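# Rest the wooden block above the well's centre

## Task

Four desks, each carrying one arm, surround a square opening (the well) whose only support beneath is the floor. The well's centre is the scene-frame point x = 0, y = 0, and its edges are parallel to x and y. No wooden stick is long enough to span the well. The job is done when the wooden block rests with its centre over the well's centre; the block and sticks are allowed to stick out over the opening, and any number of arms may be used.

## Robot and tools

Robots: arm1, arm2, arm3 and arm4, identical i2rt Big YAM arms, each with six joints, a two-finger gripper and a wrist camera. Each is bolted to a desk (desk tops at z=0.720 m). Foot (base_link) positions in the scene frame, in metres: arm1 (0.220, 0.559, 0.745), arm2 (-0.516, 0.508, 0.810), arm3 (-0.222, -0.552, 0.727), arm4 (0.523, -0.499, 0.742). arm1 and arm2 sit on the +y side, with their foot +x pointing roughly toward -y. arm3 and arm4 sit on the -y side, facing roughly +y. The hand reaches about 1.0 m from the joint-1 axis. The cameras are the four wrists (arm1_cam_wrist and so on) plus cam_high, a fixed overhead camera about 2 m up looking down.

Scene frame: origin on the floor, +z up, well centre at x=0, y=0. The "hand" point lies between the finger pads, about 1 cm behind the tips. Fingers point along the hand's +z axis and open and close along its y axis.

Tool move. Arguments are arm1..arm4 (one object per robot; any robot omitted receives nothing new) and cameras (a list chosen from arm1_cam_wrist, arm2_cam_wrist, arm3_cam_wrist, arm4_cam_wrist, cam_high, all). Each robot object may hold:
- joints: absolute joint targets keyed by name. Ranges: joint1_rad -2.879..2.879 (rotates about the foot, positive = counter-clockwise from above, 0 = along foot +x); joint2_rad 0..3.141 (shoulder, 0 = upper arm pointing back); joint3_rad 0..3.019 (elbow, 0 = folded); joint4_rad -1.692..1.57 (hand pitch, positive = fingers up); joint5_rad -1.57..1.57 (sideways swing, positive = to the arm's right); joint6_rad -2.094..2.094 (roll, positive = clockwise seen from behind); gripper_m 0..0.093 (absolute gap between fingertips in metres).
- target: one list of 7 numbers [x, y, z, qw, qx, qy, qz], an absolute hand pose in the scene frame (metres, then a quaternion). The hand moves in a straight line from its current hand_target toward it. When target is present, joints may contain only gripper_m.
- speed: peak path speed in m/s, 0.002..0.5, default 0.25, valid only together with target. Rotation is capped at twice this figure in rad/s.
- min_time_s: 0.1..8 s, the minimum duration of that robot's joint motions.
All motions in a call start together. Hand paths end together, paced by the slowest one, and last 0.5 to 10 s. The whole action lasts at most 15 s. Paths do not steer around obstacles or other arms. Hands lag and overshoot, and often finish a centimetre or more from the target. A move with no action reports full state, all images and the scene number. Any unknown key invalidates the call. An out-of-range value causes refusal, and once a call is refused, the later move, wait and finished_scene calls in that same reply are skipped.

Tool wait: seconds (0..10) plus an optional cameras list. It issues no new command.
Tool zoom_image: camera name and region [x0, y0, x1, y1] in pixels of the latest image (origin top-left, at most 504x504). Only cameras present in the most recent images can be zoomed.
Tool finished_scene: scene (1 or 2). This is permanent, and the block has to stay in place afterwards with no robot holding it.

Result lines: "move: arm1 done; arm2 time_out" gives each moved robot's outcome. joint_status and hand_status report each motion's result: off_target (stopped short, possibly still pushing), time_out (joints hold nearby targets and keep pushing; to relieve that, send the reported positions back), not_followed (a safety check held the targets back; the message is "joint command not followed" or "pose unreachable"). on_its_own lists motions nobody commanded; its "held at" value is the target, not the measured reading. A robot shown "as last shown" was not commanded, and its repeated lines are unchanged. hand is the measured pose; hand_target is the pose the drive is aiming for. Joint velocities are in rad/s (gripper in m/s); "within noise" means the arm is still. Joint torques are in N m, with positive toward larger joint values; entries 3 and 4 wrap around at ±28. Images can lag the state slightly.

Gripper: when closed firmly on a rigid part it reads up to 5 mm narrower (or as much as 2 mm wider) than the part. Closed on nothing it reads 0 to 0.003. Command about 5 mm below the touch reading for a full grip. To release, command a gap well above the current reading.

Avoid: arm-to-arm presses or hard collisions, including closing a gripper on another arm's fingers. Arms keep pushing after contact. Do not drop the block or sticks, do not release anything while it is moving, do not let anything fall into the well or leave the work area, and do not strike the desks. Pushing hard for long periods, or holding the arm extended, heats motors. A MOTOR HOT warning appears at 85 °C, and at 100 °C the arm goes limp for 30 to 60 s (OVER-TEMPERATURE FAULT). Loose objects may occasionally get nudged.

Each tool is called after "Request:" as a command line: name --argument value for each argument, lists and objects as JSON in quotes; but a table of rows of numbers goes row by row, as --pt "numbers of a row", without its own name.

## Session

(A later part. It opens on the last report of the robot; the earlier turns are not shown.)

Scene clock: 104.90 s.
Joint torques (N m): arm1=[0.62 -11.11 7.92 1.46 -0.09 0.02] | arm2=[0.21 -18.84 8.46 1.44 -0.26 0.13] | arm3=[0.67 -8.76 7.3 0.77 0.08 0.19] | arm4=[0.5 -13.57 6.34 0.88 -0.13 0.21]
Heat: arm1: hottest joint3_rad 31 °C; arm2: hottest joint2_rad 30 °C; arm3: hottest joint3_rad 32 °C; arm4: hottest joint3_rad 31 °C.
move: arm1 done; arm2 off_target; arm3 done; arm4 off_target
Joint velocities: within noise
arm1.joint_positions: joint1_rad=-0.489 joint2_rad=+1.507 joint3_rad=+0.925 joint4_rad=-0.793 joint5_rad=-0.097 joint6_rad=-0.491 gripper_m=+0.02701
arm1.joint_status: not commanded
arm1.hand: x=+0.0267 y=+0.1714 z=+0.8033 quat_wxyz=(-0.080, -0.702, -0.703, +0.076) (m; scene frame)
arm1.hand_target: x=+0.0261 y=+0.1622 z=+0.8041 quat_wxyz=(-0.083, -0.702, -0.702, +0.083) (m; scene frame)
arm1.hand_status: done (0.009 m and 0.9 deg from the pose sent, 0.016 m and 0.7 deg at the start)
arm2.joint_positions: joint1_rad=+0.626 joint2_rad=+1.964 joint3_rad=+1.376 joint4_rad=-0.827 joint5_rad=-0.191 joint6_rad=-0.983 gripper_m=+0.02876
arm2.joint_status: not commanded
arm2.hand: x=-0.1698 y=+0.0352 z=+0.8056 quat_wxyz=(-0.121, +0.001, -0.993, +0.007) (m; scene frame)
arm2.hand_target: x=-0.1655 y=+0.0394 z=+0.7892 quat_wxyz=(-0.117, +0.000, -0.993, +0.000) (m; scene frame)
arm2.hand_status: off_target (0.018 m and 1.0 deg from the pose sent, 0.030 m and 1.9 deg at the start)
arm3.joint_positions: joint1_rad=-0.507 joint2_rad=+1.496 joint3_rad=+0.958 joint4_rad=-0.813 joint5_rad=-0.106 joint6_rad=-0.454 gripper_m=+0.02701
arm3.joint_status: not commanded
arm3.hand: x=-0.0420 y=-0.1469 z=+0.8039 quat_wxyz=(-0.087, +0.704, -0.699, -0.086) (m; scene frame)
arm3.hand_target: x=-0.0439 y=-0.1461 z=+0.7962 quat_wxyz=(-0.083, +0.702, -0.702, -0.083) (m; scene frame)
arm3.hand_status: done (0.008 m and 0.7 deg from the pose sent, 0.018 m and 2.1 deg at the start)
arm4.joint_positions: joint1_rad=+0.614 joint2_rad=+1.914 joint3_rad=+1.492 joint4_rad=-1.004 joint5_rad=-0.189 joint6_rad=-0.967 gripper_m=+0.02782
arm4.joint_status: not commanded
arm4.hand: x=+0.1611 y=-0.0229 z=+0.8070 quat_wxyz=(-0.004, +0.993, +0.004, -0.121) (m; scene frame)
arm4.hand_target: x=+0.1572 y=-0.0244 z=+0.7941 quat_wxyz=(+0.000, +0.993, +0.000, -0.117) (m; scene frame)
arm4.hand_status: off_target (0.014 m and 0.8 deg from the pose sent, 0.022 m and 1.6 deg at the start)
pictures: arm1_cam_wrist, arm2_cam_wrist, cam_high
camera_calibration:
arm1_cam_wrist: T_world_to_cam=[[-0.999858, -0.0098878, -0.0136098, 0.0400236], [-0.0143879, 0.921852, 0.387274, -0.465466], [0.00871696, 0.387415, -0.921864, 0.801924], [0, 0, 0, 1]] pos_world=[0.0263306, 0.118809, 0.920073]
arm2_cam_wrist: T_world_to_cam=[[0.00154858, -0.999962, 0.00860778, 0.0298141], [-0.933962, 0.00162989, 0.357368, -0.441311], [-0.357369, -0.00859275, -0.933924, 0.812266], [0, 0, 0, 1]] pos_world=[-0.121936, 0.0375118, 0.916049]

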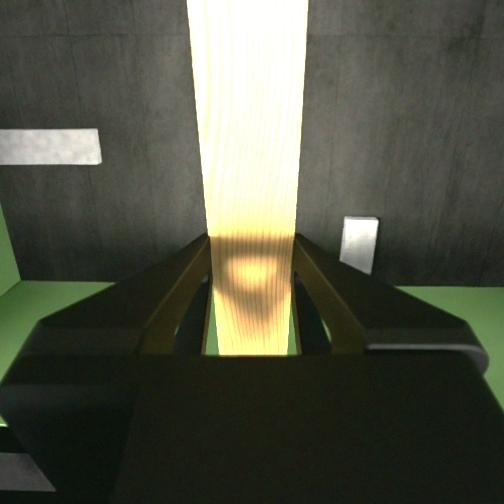

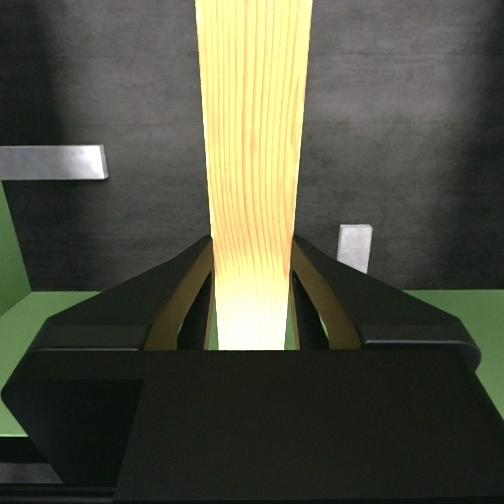

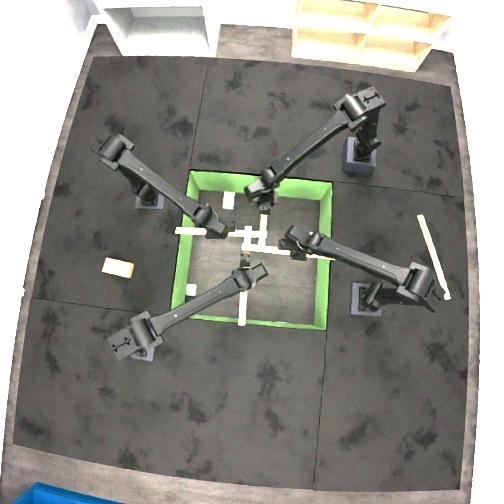

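Request:
move --arm1 '{"target":[0.028,0.163,0.798,0.0723,0.7034,0.7034,-0.0723],"speed":0.03}' --arm2 '{"target":[-0.165,0.039,0.782,0.1023,0,0.9948,0],"speed":0.03}' --arm3 '{"target":[-0.044,-0.146,0.791,0.0723,-0.7034,0.7034,0.0723],"speed":0.03}' --arm4 '{"target":[0.155,-0.026,0.785,0,0.9948,0,-0.1023],"speed":0.03}' --cameras '["cam_high"]'

Request:
zoom_image --camera "cam_high" --region '[235, 215, 285, 265]'

Request:
zoom_image --camera "cam_high" --region '[150, 150, 350, 350]'

Scene clock: 106.43 s.
Joint torques (N m): arm1=[0.67 -11.34 8.31 0.87 -0.11 0.02] | arm2=[-0.32 -19.02 9.5 1.05 -0.18 0.15] | arm3=[0.79 -8.88 8.24 0.05 0.1 0.22] | arm4=[0.44 -13.57 6.58 0.75 -0.08 0.2]
Heat: arm1: hottest joint3_rad 31 °C; arm2: hottest joint2_rad 30 °C; arm3: hottest joint3_rad 32 °C; arm4: hottest joint3_rad 31 °C.
move: arm1 done; arm2 off_target; arm3 done; arm4 off_target
Joint velocities: within noise
arm1.joint_positions: joint1_rad=-0.481 joint2_rad=+1.526 joint3_rad=+0.925 joint4_rad=-0.793 joint5_rad=-0.081 joint6_rad=-0.485 gripper_m=+0.02701
arm1.joint_status: not commanded
arm1.hand: x=+0.0282 y=+0.1723 z=+0.7949 quat_wxyz=(-0.070, -0.703, -0.704, +0.068) (m; scene frame)
arm1.hand_target: x=+0.0280 y=+0.1632 z=+0.7981 quat_wxyz=(-0.072, -0.703, -0.703, +0.072) (m; scene frame)
arm1.hand_status: done (0.010 m and 0.5 deg from the pose sent, 0.010 m and 1.0 deg at the start)
arm2.joint_positions: joint1_rad=+0.634 joint2_rad=+1.980 joint3_rad=+1.376 joint4_rad=-0.827 joint5_rad=-0.166 joint6_rad=-0.979 gripper_m=+0.02876
arm2.joint_status: not commanded
arm2.hand: x=-0.1709 y=+0.0373 z=+0.7958 quat_wxyz=(-0.107, +0.001, -0.994, +0.007) (m; scene frame)
arm2.hand_target: x=-0.1652 y=+0.0394 z=+0.7822 quat_wxyz=(-0.102, +0.000, -0.995, +0.000) (m; scene frame)
arm2.hand_status: off_target (0.015 m and 0.9 deg from the pose sent, 0.024 m and 2.4 deg at the start)
arm3.joint_positions: joint1_rad=-0.502 joint2_rad=+1.519 joint3_rad=+0.958 joint4_rad=-0.813 joint5_rad=-0.092 joint6_rad=-0.454 gripper_m=+0.02701
arm3.joint_status: not commanded
arm3.hand: x=-0.0427 y=-0.1480 z=+0.7944 quat_wxyz=(-0.079, +0.706, -0.699, -0.076) (m; scene frame)
arm3.hand_target: x=-0.0439 y=-0.1460 z=+0.7910 quat_wxyz=(-0.072, +0.703, -0.703, -0.072) (m; scene frame)
arm3.hand_status: done (0.004 m and 1.0 deg from the pose sent, 0.013 m and 2.3 deg at the start)
arm4.joint_positions: joint1_rad=+0.625 joint2_rad=+1.929 joint3_rad=+1.492 joint4_rad=-1.004 joint5_rad=-0.164 joint6_rad=-0.957 gripper_m=+0.02782
arm4.joint_status: not commanded
arm4.hand: x=+0.1599 y=-0.0253 z=+0.7975 quat_wxyz=(-0.004, +0.994, +0.003, -0.107) (m; scene frame)
arm4.hand_target: x=+0.1553 y=-0.0263 z=+0.7850 quat_wxyz=(+0.000, +0.995, +0.000, -0.102) (m; scene frame)
arm4.hand_status: off_target (0.013 m and 0.7 deg from the pose sent, 0.023 m and 2.3 deg at the start)
pictures: cam_high

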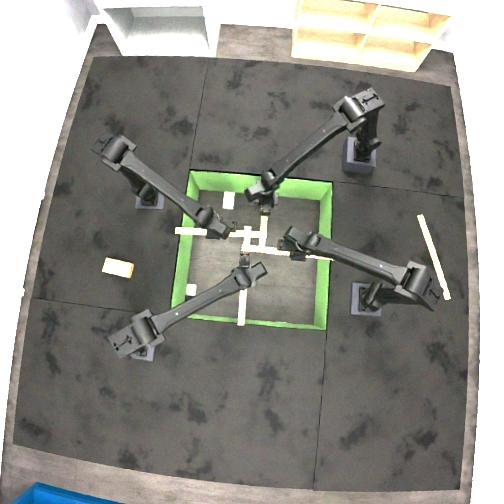

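Scaled by 10.080 from the camera's 504x504 image, which has a finer 720x720 frame.

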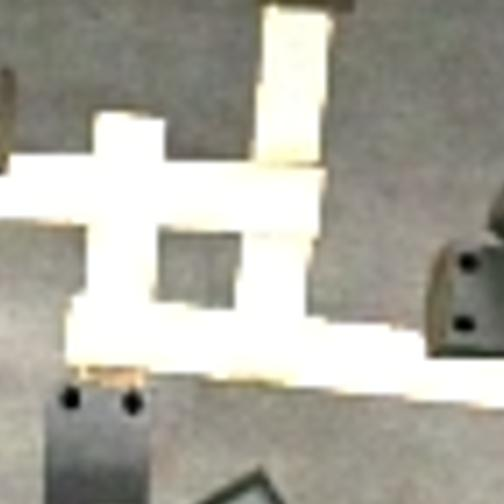

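Scaled by 2.520 from the camera's 504x504 image, which has a finer 720x720 frame.

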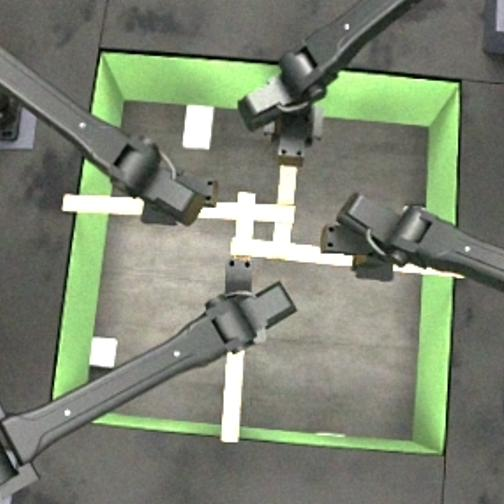

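Request:
move --arm1 '{"joints":{"gripper_m":0.033}}' --arm2 '{"joints":{"gripper_m":0.035}}' --arm3 '{"joints":{"gripper_m":0.033}}' --arm4 '{"joints":{"gripper_m":0.034}}' --cameras '["all"]'

Request:
zoom_image --camera "cam_high" --region '[235, 215, 285, 265]'

Request:
zoom_image --camera "cam_high" --region '[150, 150, 350, 350]'

Scene clock: 107.27 s.
Joint torques (N m): arm1=[0.67 -11.34 8.39 0.88 -0.11 0.02] | arm2=[-0.03 -19.19 9.29 1.05 -0.15 0.17] | arm3=[0.73 -9 8.25 0.03 -0.01 0.2] | arm4=[0.38 -13.57 6.57 0.76 -0.16 0.19]
Heat: arm1: hottest joint3_rad 31 °C; arm2: hottest joint2_rad 30 °C; arm3: hottest joint3_rad 32 °C; arm4: hottest joint3_rad 31 °C.
move: arm1 done; arm2 done; arm3 done; arm4 done
Joint velocities: within noise
arm1.joint_positions: joint1_rad=-0.481 joint2_rad=+1.526 joint3_rad=+0.925 joint4_rad=-0.793 joint5_rad=-0.081 joint6_rad=-0.484 gripper_m=+0.03287
arm1.joint_status: all done
arm1.hand: x=+0.0282 y=+0.1723 z=+0.7949 quat_wxyz=(-0.070, -0.704, -0.704, +0.068) (m; scene frame)
arm1.hand_target: x=+0.0280 y=+0.1632 z=+0.7981 quat_wxyz=(-0.072, -0.703, -0.703, +0.072) (m; scene frame)
arm1.hand_status: not commanded
arm2.joint_positions: joint1_rad=+0.634 joint2_rad=+1.980 joint3_rad=+1.376 joint4_rad=-0.827 joint5_rad=-0.166 joint6_rad=-0.978 gripper_m=+0.03486
arm2.joint_status: all done
arm2.hand: x=-0.1709 y=+0.0373 z=+0.7958 quat_wxyz=(-0.107, +0.001, -0.994, +0.007) (m; scene frame)
arm2.hand_target: x=-0.1653 y=+0.0394 z=+0.7822 quat_wxyz=(-0.102, +0.000, -0.995, +0.000) (m; scene frame)
arm2.hand_status: not commanded
arm3.joint_positions: joint1_rad=-0.501 joint2_rad=+1.519 joint3_rad=+0.958 joint4_rad=-0.813 joint5_rad=-0.090 joint6_rad=-0.452 gripper_m=+0.03287
arm3.joint_status: all done
arm3.hand: x=-0.0425 y=-0.1482 z=+0.7942 quat_wxyz=(-0.079, +0.706, -0.700, -0.075) (m; scene frame)
arm3.hand_target: x=-0.0440 y=-0.1460 z=+0.7911 quat_wxyz=(-0.073, +0.704, -0.703, -0.072) (m; scene frame)
arm3.hand_status: not commanded
arm4.joint_positions: joint1_rad=+0.626 joint2_rad=+1.929 joint3_rad=+1.492 joint4_rad=-1.004 joint5_rad=-0.162 joint6_rad=-0.957 gripper_m=+0.03387
arm4.joint_status: all done
arm4.hand: x=+0.1600 y=-0.0253 z=+0.7973 quat_wxyz=(-0.004, +0.994, +0.003, -0.106) (m; scene frame)
arm4.hand_target: x=+0.1554 y=-0.0263 z=+0.7850 quat_wxyz=(+0.000, +0.995, +0.000, -0.102) (m; scene frame)
arm4.hand_status: not commanded
pictures: arm1_cam_wrist, arm2_cam_wrist, arm3_cam_wrist, arm4_cam_wrist, cam_high
camera_calibration:
arm1_cam_wrist: T_world_to_cam=[[-0.999909, -0.00857637, -0.0104416, 0.0386451], [-0.0121056, 0.911885, 0.410268, -0.479652], [0.00600297, 0.410357, -0.911905, 0.781971], [0, 0, 0, 1]] pos_world=[0.028141, 0.116832, 0.910272]
arm2_cam_wrist: T_world_to_cam=[[0.00132094, -0.999971, 0.00745819, 0.0328265], [-0.923151, 0.0016478, 0.384433, -0.458466], [-0.384435, -0.00739285, -0.923123, 0.789503], [0, 0, 0, 1]] pos_world=[-0.119764, 0.0394177, 0.904813]
arm3_cam_wrist: T_world_to_cam=[[0.99985, 0.0167173, 0.004549, 0.0419826], [0.0135741, -0.919047, 0.393915, -0.44461], [0.0107659, -0.393794, -0.919136, 0.794311], [0, 0, 0, 1]] pos_world=[-0.0444926, -0.0965244, 0.905027]
arm4_cam_wrist: T_world_to_cam=[[-0.0102364, 0.999945, -0.00223639, 0.0305456], [0.922459, 0.0103064, 0.385957, -0.448931], [0.385959, 0.00188782, -0.922514, 0.80298], [0, 0, 0, 1]] pos_world=[0.104516, -0.027433, 0.914097]

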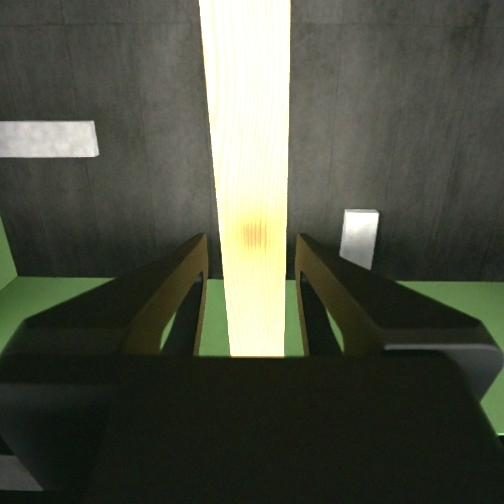

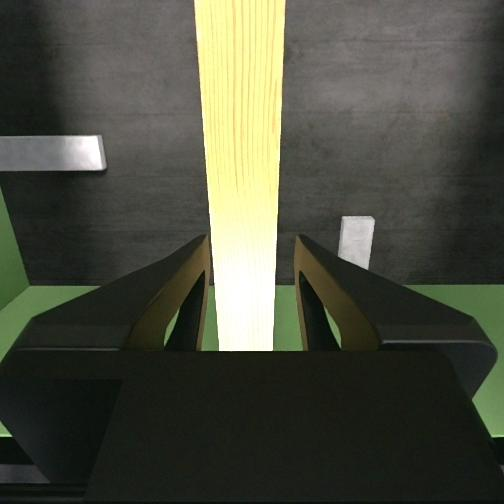

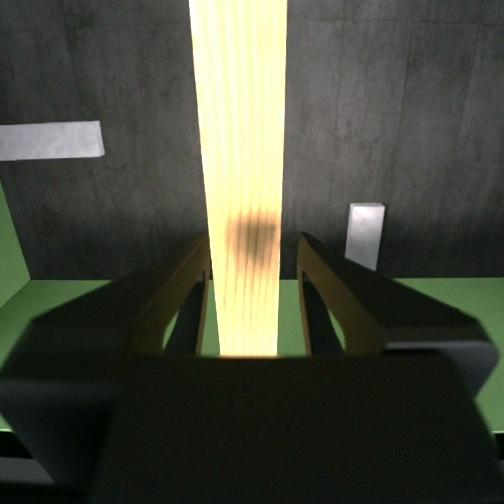

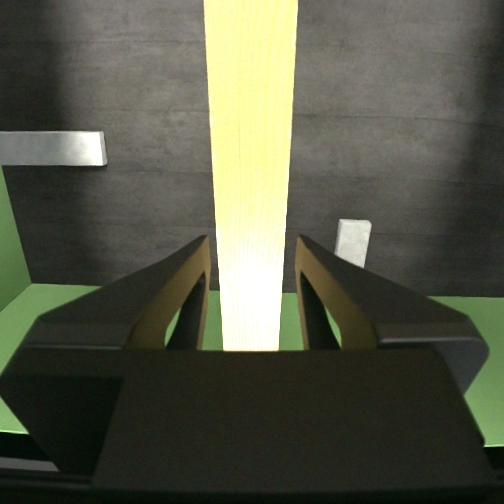

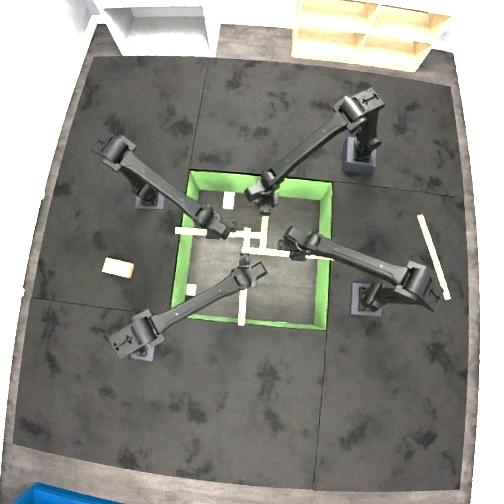

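Scaled by 10.080 from the camera's 504x504 image, which has a finer 720x720 frame.

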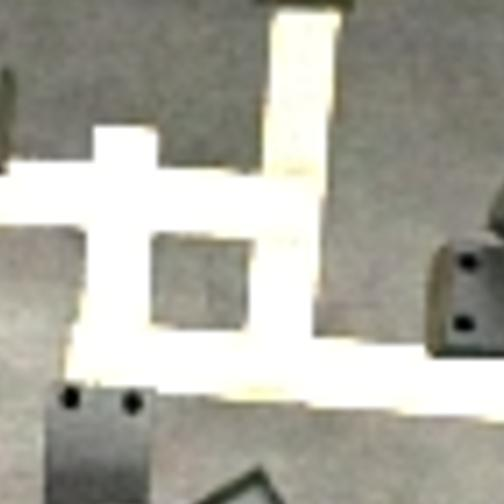

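Scaled by 2.520 from the camera's 504x504 image, which has a finer 720x720 frame.

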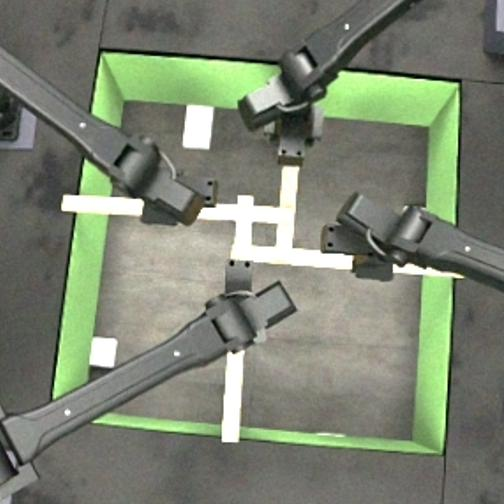

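Request:
move --arm1 '{"joints":{"gripper_m":0.055}}' --arm2 '{"joints":{"gripper_m":0.055}}' --arm3 '{"joints":{"gripper_m":0.055}}' --arm4 '{"joints":{"gripper_m":0.055}}'

Request:
move --arm1 '{"target":[0.028,0.168,0.93,0.0723,0.7034,0.7034,-0.0723],"speed":0.08}' --arm2 '{"target":[-0.168,0.039,0.92,0.1023,0,0.9948,0],"speed":0.08}' --arm3 '{"target":[-0.043,-0.147,0.93,0.0723,-0.7034,0.7034,0.0723],"speed":0.08}' --arm4 '{"target":[0.157,-0.026,0.92,0,0.9948,0,-0.1023],"speed":0.08}' --cameras '["all"]'

Request:
zoom_image --camera "cam_high" --region '[235, 215, 285, 265]'

Request:
zoom_image --camera "cam_high" --region '[150, 150, 350, 350]'

Scene clock: 108.53 s.
Joint torques (N m): arm1=[0.62 -11.28 8.31 0.87 -0.11 0.02] | arm2=[0.67 -19.31 9.36 0.84 -0.19 0.22] | arm3=[0.67 -9 8.24 0.05 -0.01 0.2] | arm4=[0.5 -13.51 6.57 0.76 -0.16 0.19]
Heat: arm1: hottest joint3_rad 31 °C; arm2: hottest joint2_rad 30 °C; arm3: hottest joint3_rad 31 °C; arm4: hottest joint3_rad 31 °C.
move: arm1 done; arm2 done; arm3 done; arm4 done
Joint velocities: within noise
arm1.joint_positions: joint1_rad=-0.481 joint2_rad=+1.526 joint3_rad=+0.925 joint4_rad=-0.793 joint5_rad=-0.081 joint6_rad=-0.484 gripper_m=+0.05478
arm1.joint_status: all done
arm1.hand: x=+0.0282 y=+0.1723 z=+0.7949 quat_wxyz=(-0.070, -0.704, -0.704, +0.068) (m; scene frame)
arm1.hand_target: x=+0.0280 y=+0.1632 z=+0.7981 quat_wxyz=(-0.072, -0.703, -0.703, +0.072) (m; scene frame)
arm1.hand_status: not commanded
arm2.joint_positions: joint1_rad=+0.634 joint2_rad=+1.980 joint3_rad=+1.376 joint4_rad=-0.827 joint5_rad=-0.166 joint6_rad=-0.978 gripper_m=+0.05481
arm2.joint_status: all done
arm2.hand: x=-0.1709 y=+0.0373 z=+0.7958 quat_wxyz=(-0.107, +0.001, -0.994, +0.007) (m; scene frame)
arm2.hand_target: x=-0.1653 y=+0.0394 z=+0.7822 quat_wxyz=(-0.102, +0.000, -0.995, +0.000) (m; scene frame)
arm2.hand_status: not commanded
arm3.joint_positions: joint1_rad=-0.501 joint2_rad=+1.519 joint3_rad=+0.958 joint4_rad=-0.813 joint5_rad=-0.090 joint6_rad=-0.452 gripper_m=+0.05480
arm3.joint_status: all done
arm3.hand: x=-0.0425 y=-0.1482 z=+0.7942 quat_wxyz=(-0.079, +0.706, -0.700, -0.075) (m; scene frame)
arm3.hand_target: x=-0.0440 y=-0.1460 z=+0.7911 quat_wxyz=(-0.073, +0.704, -0.703, -0.072) (m; scene frame)
arm3.hand_status: not commanded
arm4.joint_positions: joint1_rad=+0.626 joint2_rad=+1.929 joint3_rad=+1.492 joint4_rad=-1.004 joint5_rad=-0.162 joint6_rad=-0.956 gripper_m=+0.05482
arm4.joint_status: all done
arm4.hand: x=+0.1600 y=-0.0253 z=+0.7973 quat_wxyz=(-0.004, +0.994, +0.002, -0.106) (m; scene frame)
arm4.hand_target: x=+0.1553 y=-0.0263 z=+0.7850 quat_wxyz=(+0.000, +0.995, +0.000, -0.102) (m; scene frame)
arm4.hand_status: not commanded
pictures: none

Scene clock: 111.00 s.
Joint torques (N m): arm1=[0.56 -11.75 11.58 0.53 -0.13 0] | arm2=[-0.5 -21.36 13.09 0.09 -0.24 0.13] | arm3=[0.44 -10.58 12.49 -0.17 -0.05 0.17] | arm4=[0.38 -15.15 9.73 -0.14 -0.18 0.18]
Heat: arm1: hottest joint3_rad 31 °C; arm2: hottest joint2_rad 30 °C; arm3: hottest joint3_rad 32 °C; arm4: hottest joint3_rad 31 °C.
move: arm1 off_target; arm2 off_target; arm3 off_target; arm4 off_target
Joint velocities: within noise
arm1.joint_positions: joint1_rad=-0.481 joint2_rad=+1.383 joint3_rad=+1.100 joint4_rad=-1.152 joint5_rad=-0.081 joint6_rad=-0.484 gripper_m=+0.05488
arm1.joint_status: not commanded
arm1.hand: x=+0.0328 y=+0.1842 z=+0.9063 quat_wxyz=(-0.064, -0.705, -0.705, +0.049) (m; scene frame)
arm1.hand_target: x=+0.0284 y=+0.1691 z=+0.9300 quat_wxyz=(-0.073, -0.703, -0.703, +0.072) (m; scene frame)
arm1.hand_status: off_target (0.029 m and 2.9 deg from the pose sent, 0.135 m and 0.5 deg at the start)
arm2.joint_positions: joint1_rad=+0.634 joint2_rad=+1.850 joint3_rad=+1.486 joint4_rad=-1.119 joint5_rad=-0.166 joint6_rad=-0.978 gripper_m=+0.05489
arm2.joint_status: not commanded
arm2.hand: x=-0.1782 y=+0.0476 z=+0.9007 quat_wxyz=(-0.093, -0.001, -0.996, -0.015) (m; scene frame)
arm2.hand_target: x=-0.1683 y=+0.0396 z=+0.9201 quat_wxyz=(-0.103, +0.000, -0.995, +0.000) (m; scene frame)
arm2.hand_status: off_target (0.023 m and 2.0 deg from the pose sent, 0.124 m and 0.9 deg at the start)
arm3.joint_positions: joint1_rad=-0.501 joint2_rad=+1.407 joint3_rad=+1.158 joint4_rad=-1.194 joint5_rad=-0.090 joint6_rad=-0.452 gripper_m=+0.05489
arm3.joint_status: not commanded
arm3.hand: x=-0.0482 y=-0.1601 z=+0.9034 quat_wxyz=(-0.047, +0.707, -0.703, -0.064) (m; scene frame)
arm3.hand_target: x=-0.0434 y=-0.1479 z=+0.9301 quat_wxyz=(-0.073, +0.703, -0.703, -0.073) (m; scene frame)
arm3.hand_status: off_target (0.030 m and 3.1 deg from the pose sent, 0.136 m and 0.9 deg at the start)
arm4.joint_positions: joint1_rad=+0.626 joint2_rad=+1.847 joint3_rad=+1.660 joint4_rad=-1.295 joint5_rad=-0.162 joint6_rad=-0.956 gripper_m=+0.05490
arm4.joint_status: not commanded
arm4.hand: x=+0.1657 y=-0.0320 z=+0.9018 quat_wxyz=(+0.013, +0.995, +0.001, -0.094) (m; scene frame)
arm4.hand_target: x=+0.1574 y=-0.0265 z=+0.9201 quat_wxyz=(+0.000, +0.995, +0.000, -0.103) (m; scene frame)
arm4.hand_status: off_target (0.021 m and 1.8 deg from the pose sent, 0.123 m and 0.7 deg at the start)
pictures: arm1_cam_wrist, arm2_cam_wrist, arm3_cam_wrist, arm4_cam_wrist, cam_high
camera_calibration:
arm1_cam_wrist: T_world_to_cam=[[-0.999516, -0.00839015, -0.0299716, 0.0621707], [-0.0207965, 0.896489, 0.442577, -0.562321], [0.0231559, 0.442986, -0.89623, 0.85785], [0, 0, 0, 1]] pos_world=[0.030582, 0.124621, 1.01956]
arm2_cam_wrist: T_world_to_cam=[[0.00107373, -0.999368, -0.0355382, 0.0810383], [-0.911859, -0.015567, 0.410208, -0.526019], [-0.410502, 0.0319654, -0.911299, 0.866389], [0, 0, 0, 1]] pos_world=[-0.124088, 0.0451041, 1.0082]
arm3_cam_wrist: T_world_to_cam=[[0.99952, 0.0156594, -0.0267135, 0.0754391], [0.0260037, -0.892869, 0.449565, -0.544001], [-0.0168118, -0.450044, -0.892848, 0.85598], [0, 0, 0, 1]] pos_world=[-0.0468663, -0.101674, 1.01084]
arm4_cam_wrist: T_world_to_cam=[[-0.00969617, 0.99927, -0.0369418, 0.0687253], [0.912941, 0.0239192, 0.407389, -0.511704], [0.407975, -0.0297756, -0.912507, 0.883584], [0, 0, 0, 1]] pos_world=[0.107342, -0.0301264, 1.01728]

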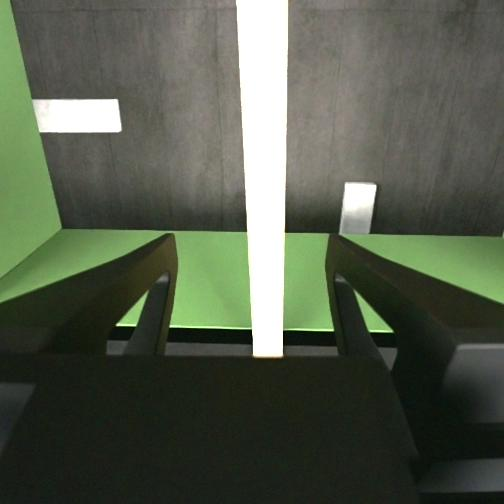

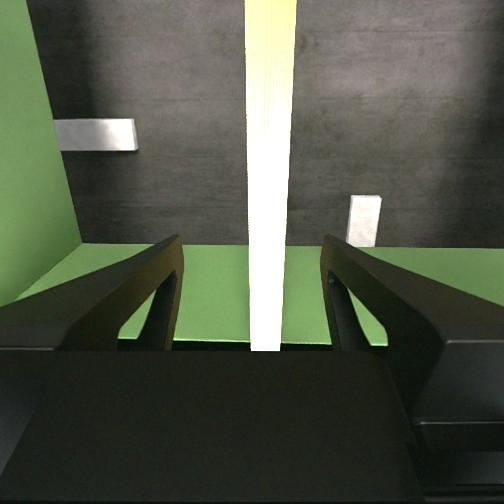

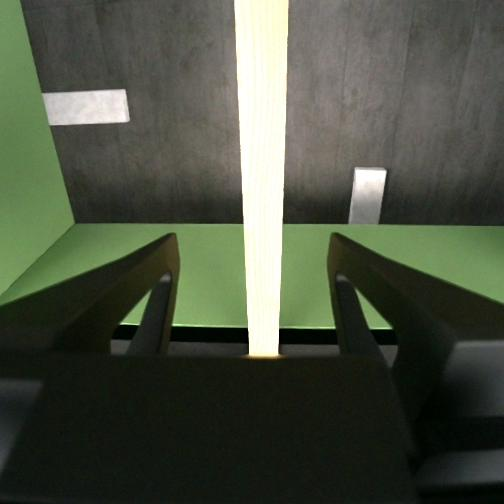

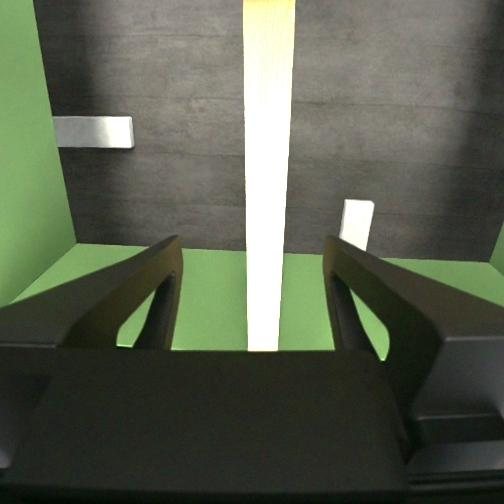

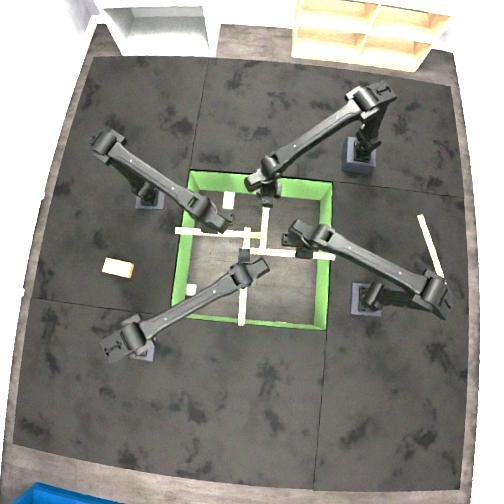

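Scaled by 10.080 from the camera's 504x504 image, which has a finer 720x720 frame.

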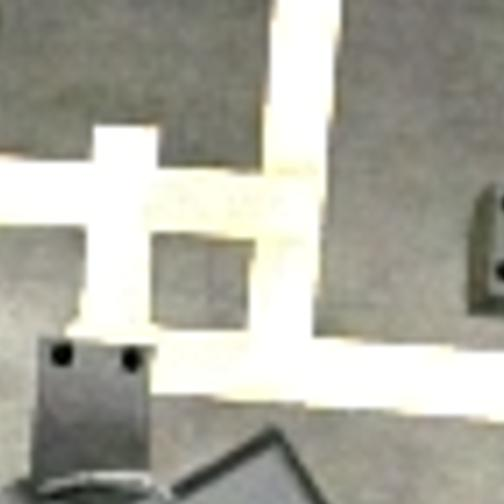

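Scaled by 2.520 from the camera's 504x504 image, which has a finer 720x720 frame.

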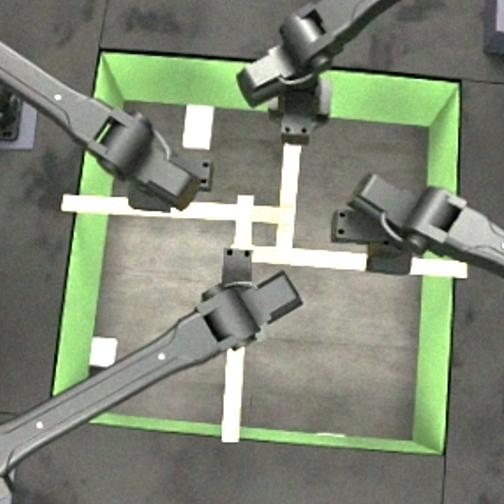

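Request:
move --arm1 '{"joints":{"joint1_rad":0.3,"gripper_m":0.04},"min_time_s":2.5}' --arm2 '{"joints":{"joint1_rad":-0.2,"gripper_m":0.04},"min_time_s":2.5}' --arm4 '{"joints":{"joint1_rad":-0.5,"gripper_m":0.04},"min_time_s":2.5}' --arm3 '{"joints":{"joint1_rad":-0.8},"min_time_s":2.5}'

Request:
move --arm3 '{"target":[0.175,-0.66,0.93,0,0.7490,0.6626,0],"speed":0.2,"joints":{"gripper_m":0.09}}' --cameras '["cam_high","arm3_cam_wrist"]'

Request:
zoom_image --camera "cam_high" --region '[150, 150, 350, 350]'

Request:
zoom_image --camera "cam_high" --region '[215, 205, 295, 285]'

Scene clock: 115.40 s.
Joint torques (N m): arm1=[0.32 -11.58 11.66 0.54 -0.11 0] | arm2=[-0.32 -21.95 13.11 0.1 -0.23 0.11] | arm3=[-0.21 -10.58 12.48 -0.13 -0.06 0.17] | arm4=[0.15 -15.27 9.78 -0.13 -0.25 0.17]
Heat: arm1: hottest joint3_rad 32 °C; arm2: hottest joint2_rad 30 °C; arm3: hottest joint3_rad 32 °C; arm4: hottest joint3_rad 31 °C.
move: arm1 done; arm2 done; arm3 done; arm4 done
Joint velocities: within noise
arm1.joint_positions: joint1_rad=+0.296 joint2_rad=+1.383 joint3_rad=+1.100 joint4_rad=-1.152 joint5_rad=-0.081 joint6_rad=-0.484 gripper_m=+0.04012
arm1.joint_status: all done
arm1.hand: x=+0.3489 y=+0.1625 z=+0.9109 quat_wxyz=(-0.081, -0.385, -0.919, +0.025) (m; scene frame)
arm1.hand_target: x=+0.3546 y=+0.1483 z=+0.9347 quat_wxyz=(-0.098, -0.386, -0.916, +0.044) (m; scene frame)
arm1.hand_status: not commanded
arm2.joint_positions: joint1_rad=-0.201 joint2_rad=+1.850 joint3_rad=+1.486 joint4_rad=-1.119 joint5_rad=-0.166 joint6_rad=-0.978 gripper_m=+0.04011
arm2.joint_status: all done
arm2.hand: x=-0.6298 y=-0.0516 z=+0.9003 quat_wxyz=(-0.087, -0.405, -0.910, +0.025) (m; scene frame)
arm2.hand_target: x=-0.6326 y=-0.0636 z=+0.9197 quat_wxyz=(-0.089, -0.406, -0.909, +0.043) (m; scene frame)
arm2.hand_status: not commanded
arm3.joint_positions: joint1_rad=-0.794 joint2_rad=+1.407 joint3_rad=+1.158 joint4_rad=-1.194 joint5_rad=-0.090 joint6_rad=-0.452 gripper_m=+0.05489
arm3.joint_status: all done
arm3.hand: x=+0.0574 y=-0.2271 z=+0.9033 quat_wxyz=(-0.055, +0.596, -0.799, -0.056) (m; scene frame)
arm3.hand_target: x=+0.0686 y=-0.2194 z=+0.9299 quat_wxyz=(-0.082, +0.590, -0.801, -0.061) (m; scene frame)
arm3.hand_status: not commanded
arm4.joint_positions: joint1_rad=-0.505 joint2_rad=+1.847 joint3_rad=+1.660 joint4_rad=-1.295 joint5_rad=-0.161 joint6_rad=-0.956 gripper_m=+0.04010
arm4.joint_status: all done
arm4.hand: x=+0.7932 y=+0.0249 z=+0.8979 quat_wxyz=(-0.036, +0.841, -0.533, -0.083) (m; scene frame)
arm4.hand_target: x=+0.7956 y=+0.0344 z=+0.9161 quat_wxyz=(-0.052, +0.840, -0.534, -0.084) (m; scene frame)
arm4.hand_status: not commanded
pictures: none

Scene clock: 123.67 s.
Joint torques (N m): arm1=[0.26 -11.63 11.66 0.55 -0.12 0] | arm2=[-0.21 -21.3 12.82 0.24 -0.2 0.12] | arm3=[0.03 -8.41 12.27 -0.43 0.19 0.21] | arm4=[0.21 -15.21 9.77 -0.14 -0.24 0.19]
Heat: arm1: hottest joint3_rad 34 °C; arm2: hottest joint2_rad 31 °C; arm3: hottest joint3_rad 33 °C; arm4: hottest joint3_rad 31 °C.
move: arm3 off_target
Joint velocities: within noise
arm1, arm2, arm4: as last shown
arm3.joint_positions: joint1_rad=-1.876 joint2_rad=+1.411 joint3_rad=+1.207 joint4_rad=-1.392 joint5_rad=-0.001 joint6_rad=+1.417 gripper_m=+0.08990
arm3.joint_status: all done
arm3.hand: x=+0.1609 y=-0.6537 z=+0.9166 quat_wxyz=(+0.011, -0.743, -0.670, +0.006) (m; scene frame)
arm3.hand_target: x=+0.1744 y=-0.6597 z=+0.9300 quat_wxyz=(+0.000, -0.749, -0.663, +0.000) (m; scene frame)
arm3.hand_status: off_target (0.020 m and 1.8 deg from the pose sent, 0.449 m and 170.5 deg at the start)
pictures: arm3_cam_wrist, cam_high
camera_calibration:
arm3_cam_wrist: T_world_to_cam=[[-0.995288, 0.0947941, 0.02037, 0.204071], [0.0885773, 0.803523, 0.588646, -0.0246491], [0.0394324, 0.587677, -0.808134, 1.24081], [0, 0, 0, 1]] pos_world=[0.156365, -0.728735, 1.01309]

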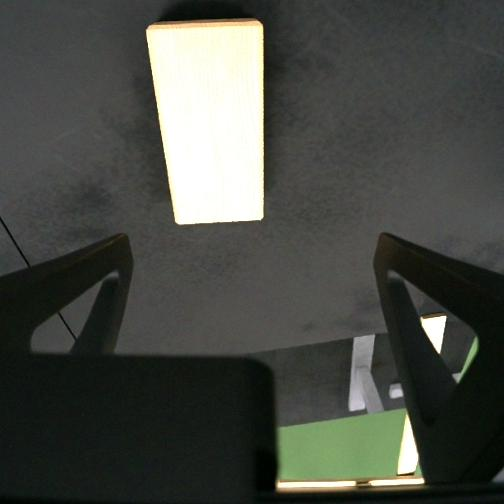

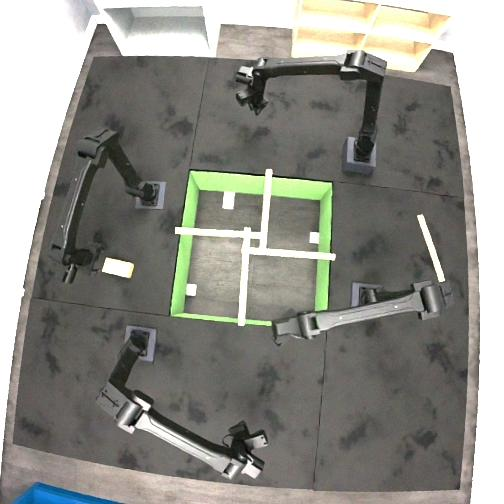

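Scaled by 2.520 from the camera's 504x504 image, which has a finer 720x720 frame.

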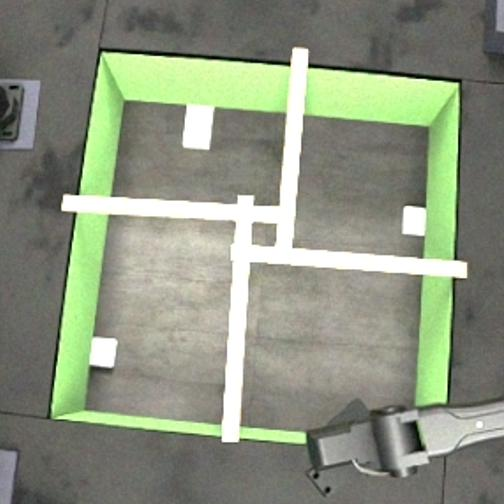

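Scaled by 6.300 from the camera's 504x504 image, which has a finer 720x720 frame.

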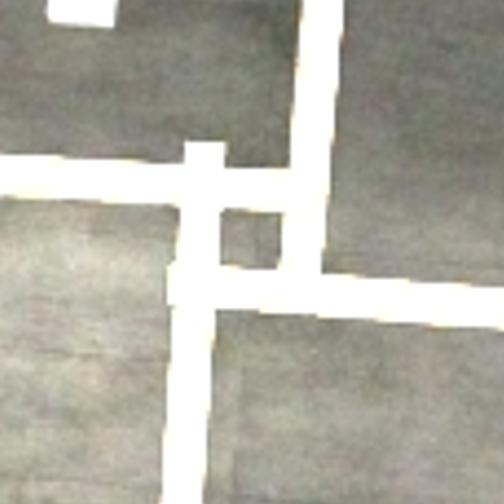

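Request:
move --arm3 '{"target":[0.192,-0.653,0.86,0,0.7349,0.6782,0],"speed":0.12}' --cameras '["cam_high","arm3_cam_wrist"]'

Request:
zoom_image --camera "cam_high" --region '[50, 220, 150, 320]'

Scene clock: 125.70 s.
Joint torques (N m): arm1=[0.26 -11.63 11.64 0.55 -0.11 0] | arm2=[-0.32 -22.24 13.01 0.27 -0.18 0.15] | arm3=[1.03 -9.41 8.16 0.38 0.19 0.06] | arm4=[0.03 -15.21 9.76 -0.12 -0.24 0.18]
Heat: arm1: hottest joint3_rad 34 °C; arm2: hottest joint2_rad 31 °C; arm3: hottest joint3_rad 33 °C; arm4: hottest joint3_rad 31 °C.
move: arm3 done
Joint velocities: within noise
arm1, arm2, arm4: as last shown
arm3.joint_positions: joint1_rad=-1.863 joint2_rad=+1.504 joint3_rad=+1.159 joint4_rad=-1.231 joint5_rad=+0.000 joint6_rad=+1.417 gripper_m=+0.08990
arm3.joint_status: not commanded
arm3.hand: x=+0.1874 y=-0.6546 z=+0.8625 quat_wxyz=(+0.003, -0.738, -0.674, +0.001) (m; scene frame)
arm3.hand_target: x=+0.1919 y=-0.6529 z=+0.8601 quat_wxyz=(+0.000, -0.735, -0.678, +0.000) (m; scene frame)
arm3.hand_status: done (0.006 m and 0.7 deg from the pose sent, 0.065 m and 2.0 deg at the start)
pictures: arm3_cam_wrist, cam_high
camera_calibration:
arm3_cam_wrist: T_world_to_cam=[[-0.996663, 0.0816216, 0.000438459, 0.240467], [0.0664063, 0.807726, 0.585806, 0.0148352], [0.0474603, 0.583881, -0.810451, 1.19464], [0, 0, 0, 1]] pos_world=[0.181981, -0.729136, 0.9594]

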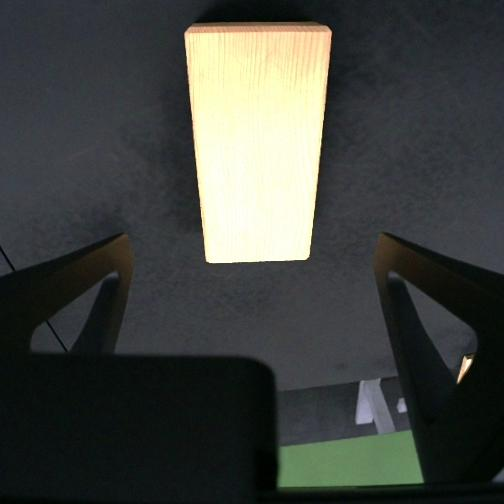

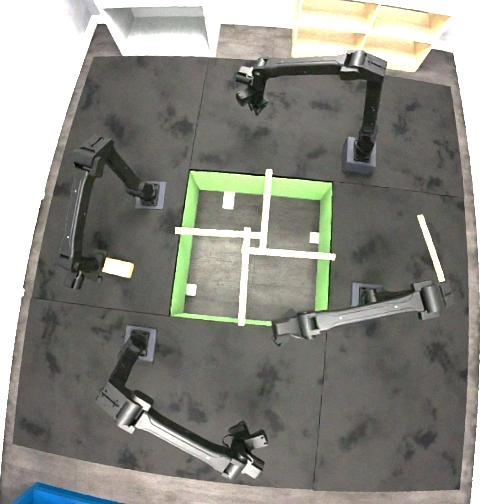

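Scaled by 5.040 from the camera's 504x504 image, which has a finer 720x720 frame.

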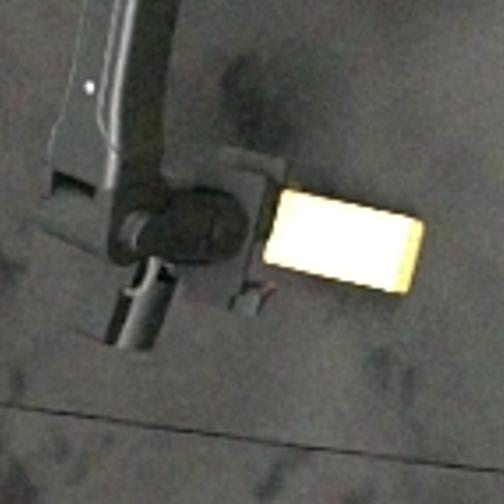

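Request:
move --arm3 '{"target":[0.1895,-0.649,0.79,0,0.7349,0.6782,0],"speed":0.1}' --cameras '["arm3_cam_wrist"]'

Scene clock: 127.50 s.
Joint torques (N m): arm1=[0.26 -11.58 11.64 0.54 -0.12 0] | arm2=[-0.5 -22.53 13.01 0.16 -0.19 0.15] | arm3=[1.08 -9.64 7.38 0.39 0.19 0.13] | arm4=[0.15 -15.33 9.76 -0.12 -0.24 0.19]
Heat: arm1: hottest joint3_rad 34 °C; arm2: hottest joint2_rad 31 °C; arm3: hottest joint3_rad 33 °C; arm4: hottest joint3_rad 31 °C.
move: arm3 done
Joint velocities: within noise
arm1, arm2, arm4: as last shown
arm3.joint_positions: joint1_rad=-1.857 joint2_rad=+1.575 joint3_rad=+1.044 joint4_rad=-1.041 joint5_rad=+0.000 joint6_rad=+1.417 gripper_m=+0.08990
arm3.joint_status: not commanded
arm3.hand: x=+0.1861 y=-0.6515 z=+0.7943 quat_wxyz=(+0.001, -0.736, -0.677, -0.001) (m; scene frame)
arm3.hand_target: x=+0.1894 y=-0.6489 z=+0.7900 quat_wxyz=(+0.000, -0.735, -0.678, +0.000) (m; scene frame)
arm3.hand_status: done (0.006 m and 0.3 deg from the pose sent, 0.073 m and 0.7 deg at the start)
pictures: arm3_cam_wrist
camera_calibration:
arm3_cam_wrist: T_world_to_cam=[[-0.997138, 0.0754886, -0.00411895, 0.23874], [0.0588103, 0.808762, 0.585188, 0.0550954], [0.0475063, 0.583271, -0.810887, 1.13747], [0, 0, 0, 1]] pos_world=[0.180779, -0.726034, 0.891101]

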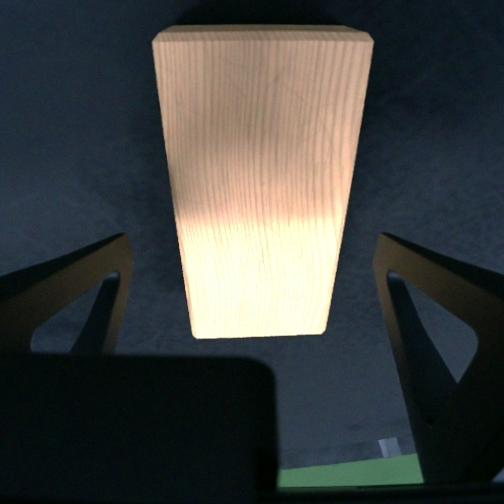

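Request:
move --arm3 '{"target":[0.1885,-0.6475,0.741,0,0.7349,0.6782,0],"speed":0.08}' --cameras '["arm3_cam_wrist"]'

Scene clock: 128.97 s.
Joint torques (N m): arm1=[0.26 -11.58 11.66 0.53 -0.12 0] | arm2=[-1.2 -21.66 13.04 0.27 -0.17 0.17] | arm3=[1.08 -9.88 6.68 0.39 0.19 0.15] | arm4=[0.03 -15.27 9.83 -0.13 -0.24 0.18]
Heat: arm1: hottest joint3_rad 34 °C; arm2: hottest joint2_rad 31 °C; arm3: hottest joint3_rad 32 °C; arm4: hottest joint3_rad 31 °C.
move: arm3 done
Joint velocities: within noise
arm1, arm2, arm4: as last shown
arm3.joint_positions: joint1_rad=-1.854 joint2_rad=+1.649 joint3_rad=+0.985 joint4_rad=-0.906 joint5_rad=+0.000 joint6_rad=+1.417 gripper_m=+0.08990
arm3.joint_status: not commanded
arm3.hand: x=+0.1860 y=-0.6504 z=+0.7459 quat_wxyz=(+0.000, -0.735, -0.678, -0.001) (m; scene frame)
arm3.hand_target: x=+0.1884 y=-0.6475 z=+0.7411 quat_wxyz=(+0.000, -0.735, -0.678, +0.000) (m; scene frame)
arm3.hand_status: done (0.006 m and 0.2 deg from the pose sent, 0.053 m and 0.3 deg at the start)
pictures: arm3_cam_wrist
camera_calibration:
arm3_cam_wrist: T_world_to_cam=[[-0.997298, 0.0732446, -0.00565634, 0.238047], [0.0561079, 0.809136, 0.584936, 0.0833662], [0.0474201, 0.583038, -0.81106, 1.0976], [0, 0, 0, 1]] pos_world=[0.180678, -0.724833, 0.842801]

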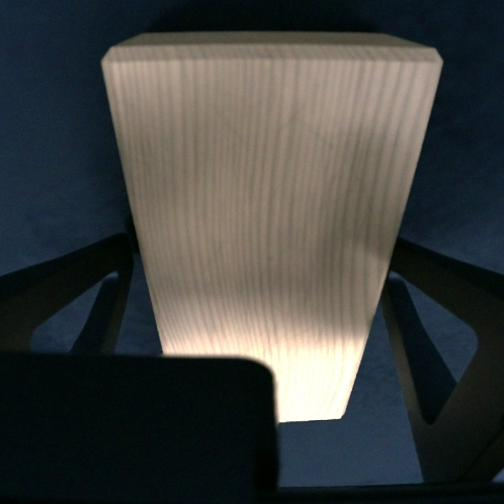

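Request:
move --arm3 '{"joints":{"gripper_m":0.055}}'

Request:
move --arm3 '{"target":[0.190,-0.655,0.95,0,0.7349,0.6782,0],"speed":0.15}' --cameras '["arm3_cam_wrist"]'

Scene clock: 129.70 s.
Joint torques (N m): arm1=[0.26 -11.58 11.63 0.53 -0.12 0] | arm2=[-0.85 -22.3 12.96 0.18 -0.21 0.15] | arm3=[1.14 -9.93 6.75 0.36 0.15 0.15] | arm4=[0.09 -15.27 9.76 -0.1 -0.24 0.18]
Heat: arm1: hottest joint3_rad 35 °C; arm2: hottest joint2_rad 31 °C; arm3: hottest joint3_rad 32 °C; arm4: hottest joint3_rad 31 °C.
move: arm3 off_target
Joint velocities: within noise
arm1, arm2, arm4: as last shown
arm3.joint_positions: joint1_rad=-1.854 joint2_rad=+1.649 joint3_rad=+0.984 joint4_rad=-0.905 joint5_rad=+0.000 joint6_rad=+1.417 gripper_m=+0.06951
arm3.joint_status: gripper_m off_target (ended at +0.06953, target +0.05500)
arm3.hand: x=+0.1856 y=-0.6504 z=+0.7456 quat_wxyz=(+0.000, -0.735, -0.678, -0.001) (m; scene frame)
arm3.hand_target: x=+0.1884 y=-0.6475 z=+0.7411 quat_wxyz=(+0.000, -0.735, -0.678, +0.000) (m; scene frame)
arm3.hand_status: not commanded
pictures: none

Scene clock: 131.90 s.
Joint torques (N m): arm1=[0.26 -11.63 11.66 0.54 -0.11 0] | arm2=[-0.85 -22.07 12.97 0.06 -0.25 0.11] | arm3=[-0.09 -11.52 13.14 -0.46 0.16 0.03] | arm4=[0.21 -15.27 9.83 -0.13 -0.24 0.17]
Heat: arm1: hottest joint3_rad 35 °C; arm2: hottest joint2_rad 31 °C; arm3: hottest joint3_rad 32 °C; arm4: hottest joint3_rad 31 °C.
move: arm3 off_target
Joint velocities: within noise
arm1, arm2, arm4: as last shown
arm3.joint_positions: joint1_rad=-1.854 joint2_rad=+1.472 joint3_rad=+1.274 joint4_rad=-1.445 joint5_rad=+0.001 joint6_rad=+1.417 gripper_m=+0.06951
arm3.joint_status: not commanded
arm3.hand: x=+0.1748 y=-0.6483 z=+0.9184 quat_wxyz=(+0.030, -0.735, -0.677, +0.020) (m; scene frame)
arm3.hand_target: x=+0.1883 y=-0.6546 z=+0.9498 quat_wxyz=(+0.000, -0.735, -0.678, +0.000) (m; scene frame)
arm3.hand_status: off_target (0.036 m and 4.2 deg from the pose sent, 0.205 m and 0.1 deg at the start)
pictures: arm3_cam_wrist
camera_calibration:
arm3_cam_wrist: T_world_to_cam=[[-0.995123, 0.0725397, 0.0668445, 0.160208], [0.0980786, 0.799934, 0.592019, -0.038375], [-0.0105263, 0.595687, -0.803147, 1.24793], [0, 0, 0, 1]] pos_world=[0.176327, -0.7243, 1.01428]

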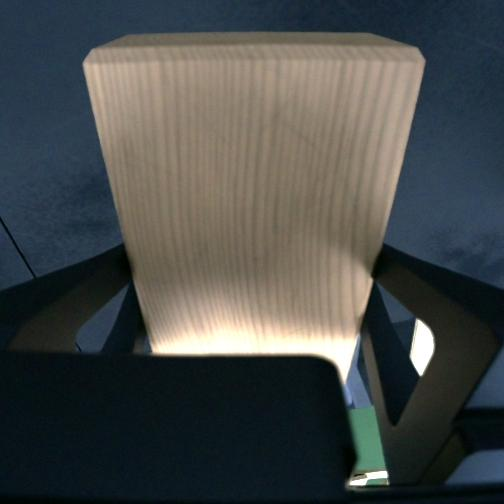

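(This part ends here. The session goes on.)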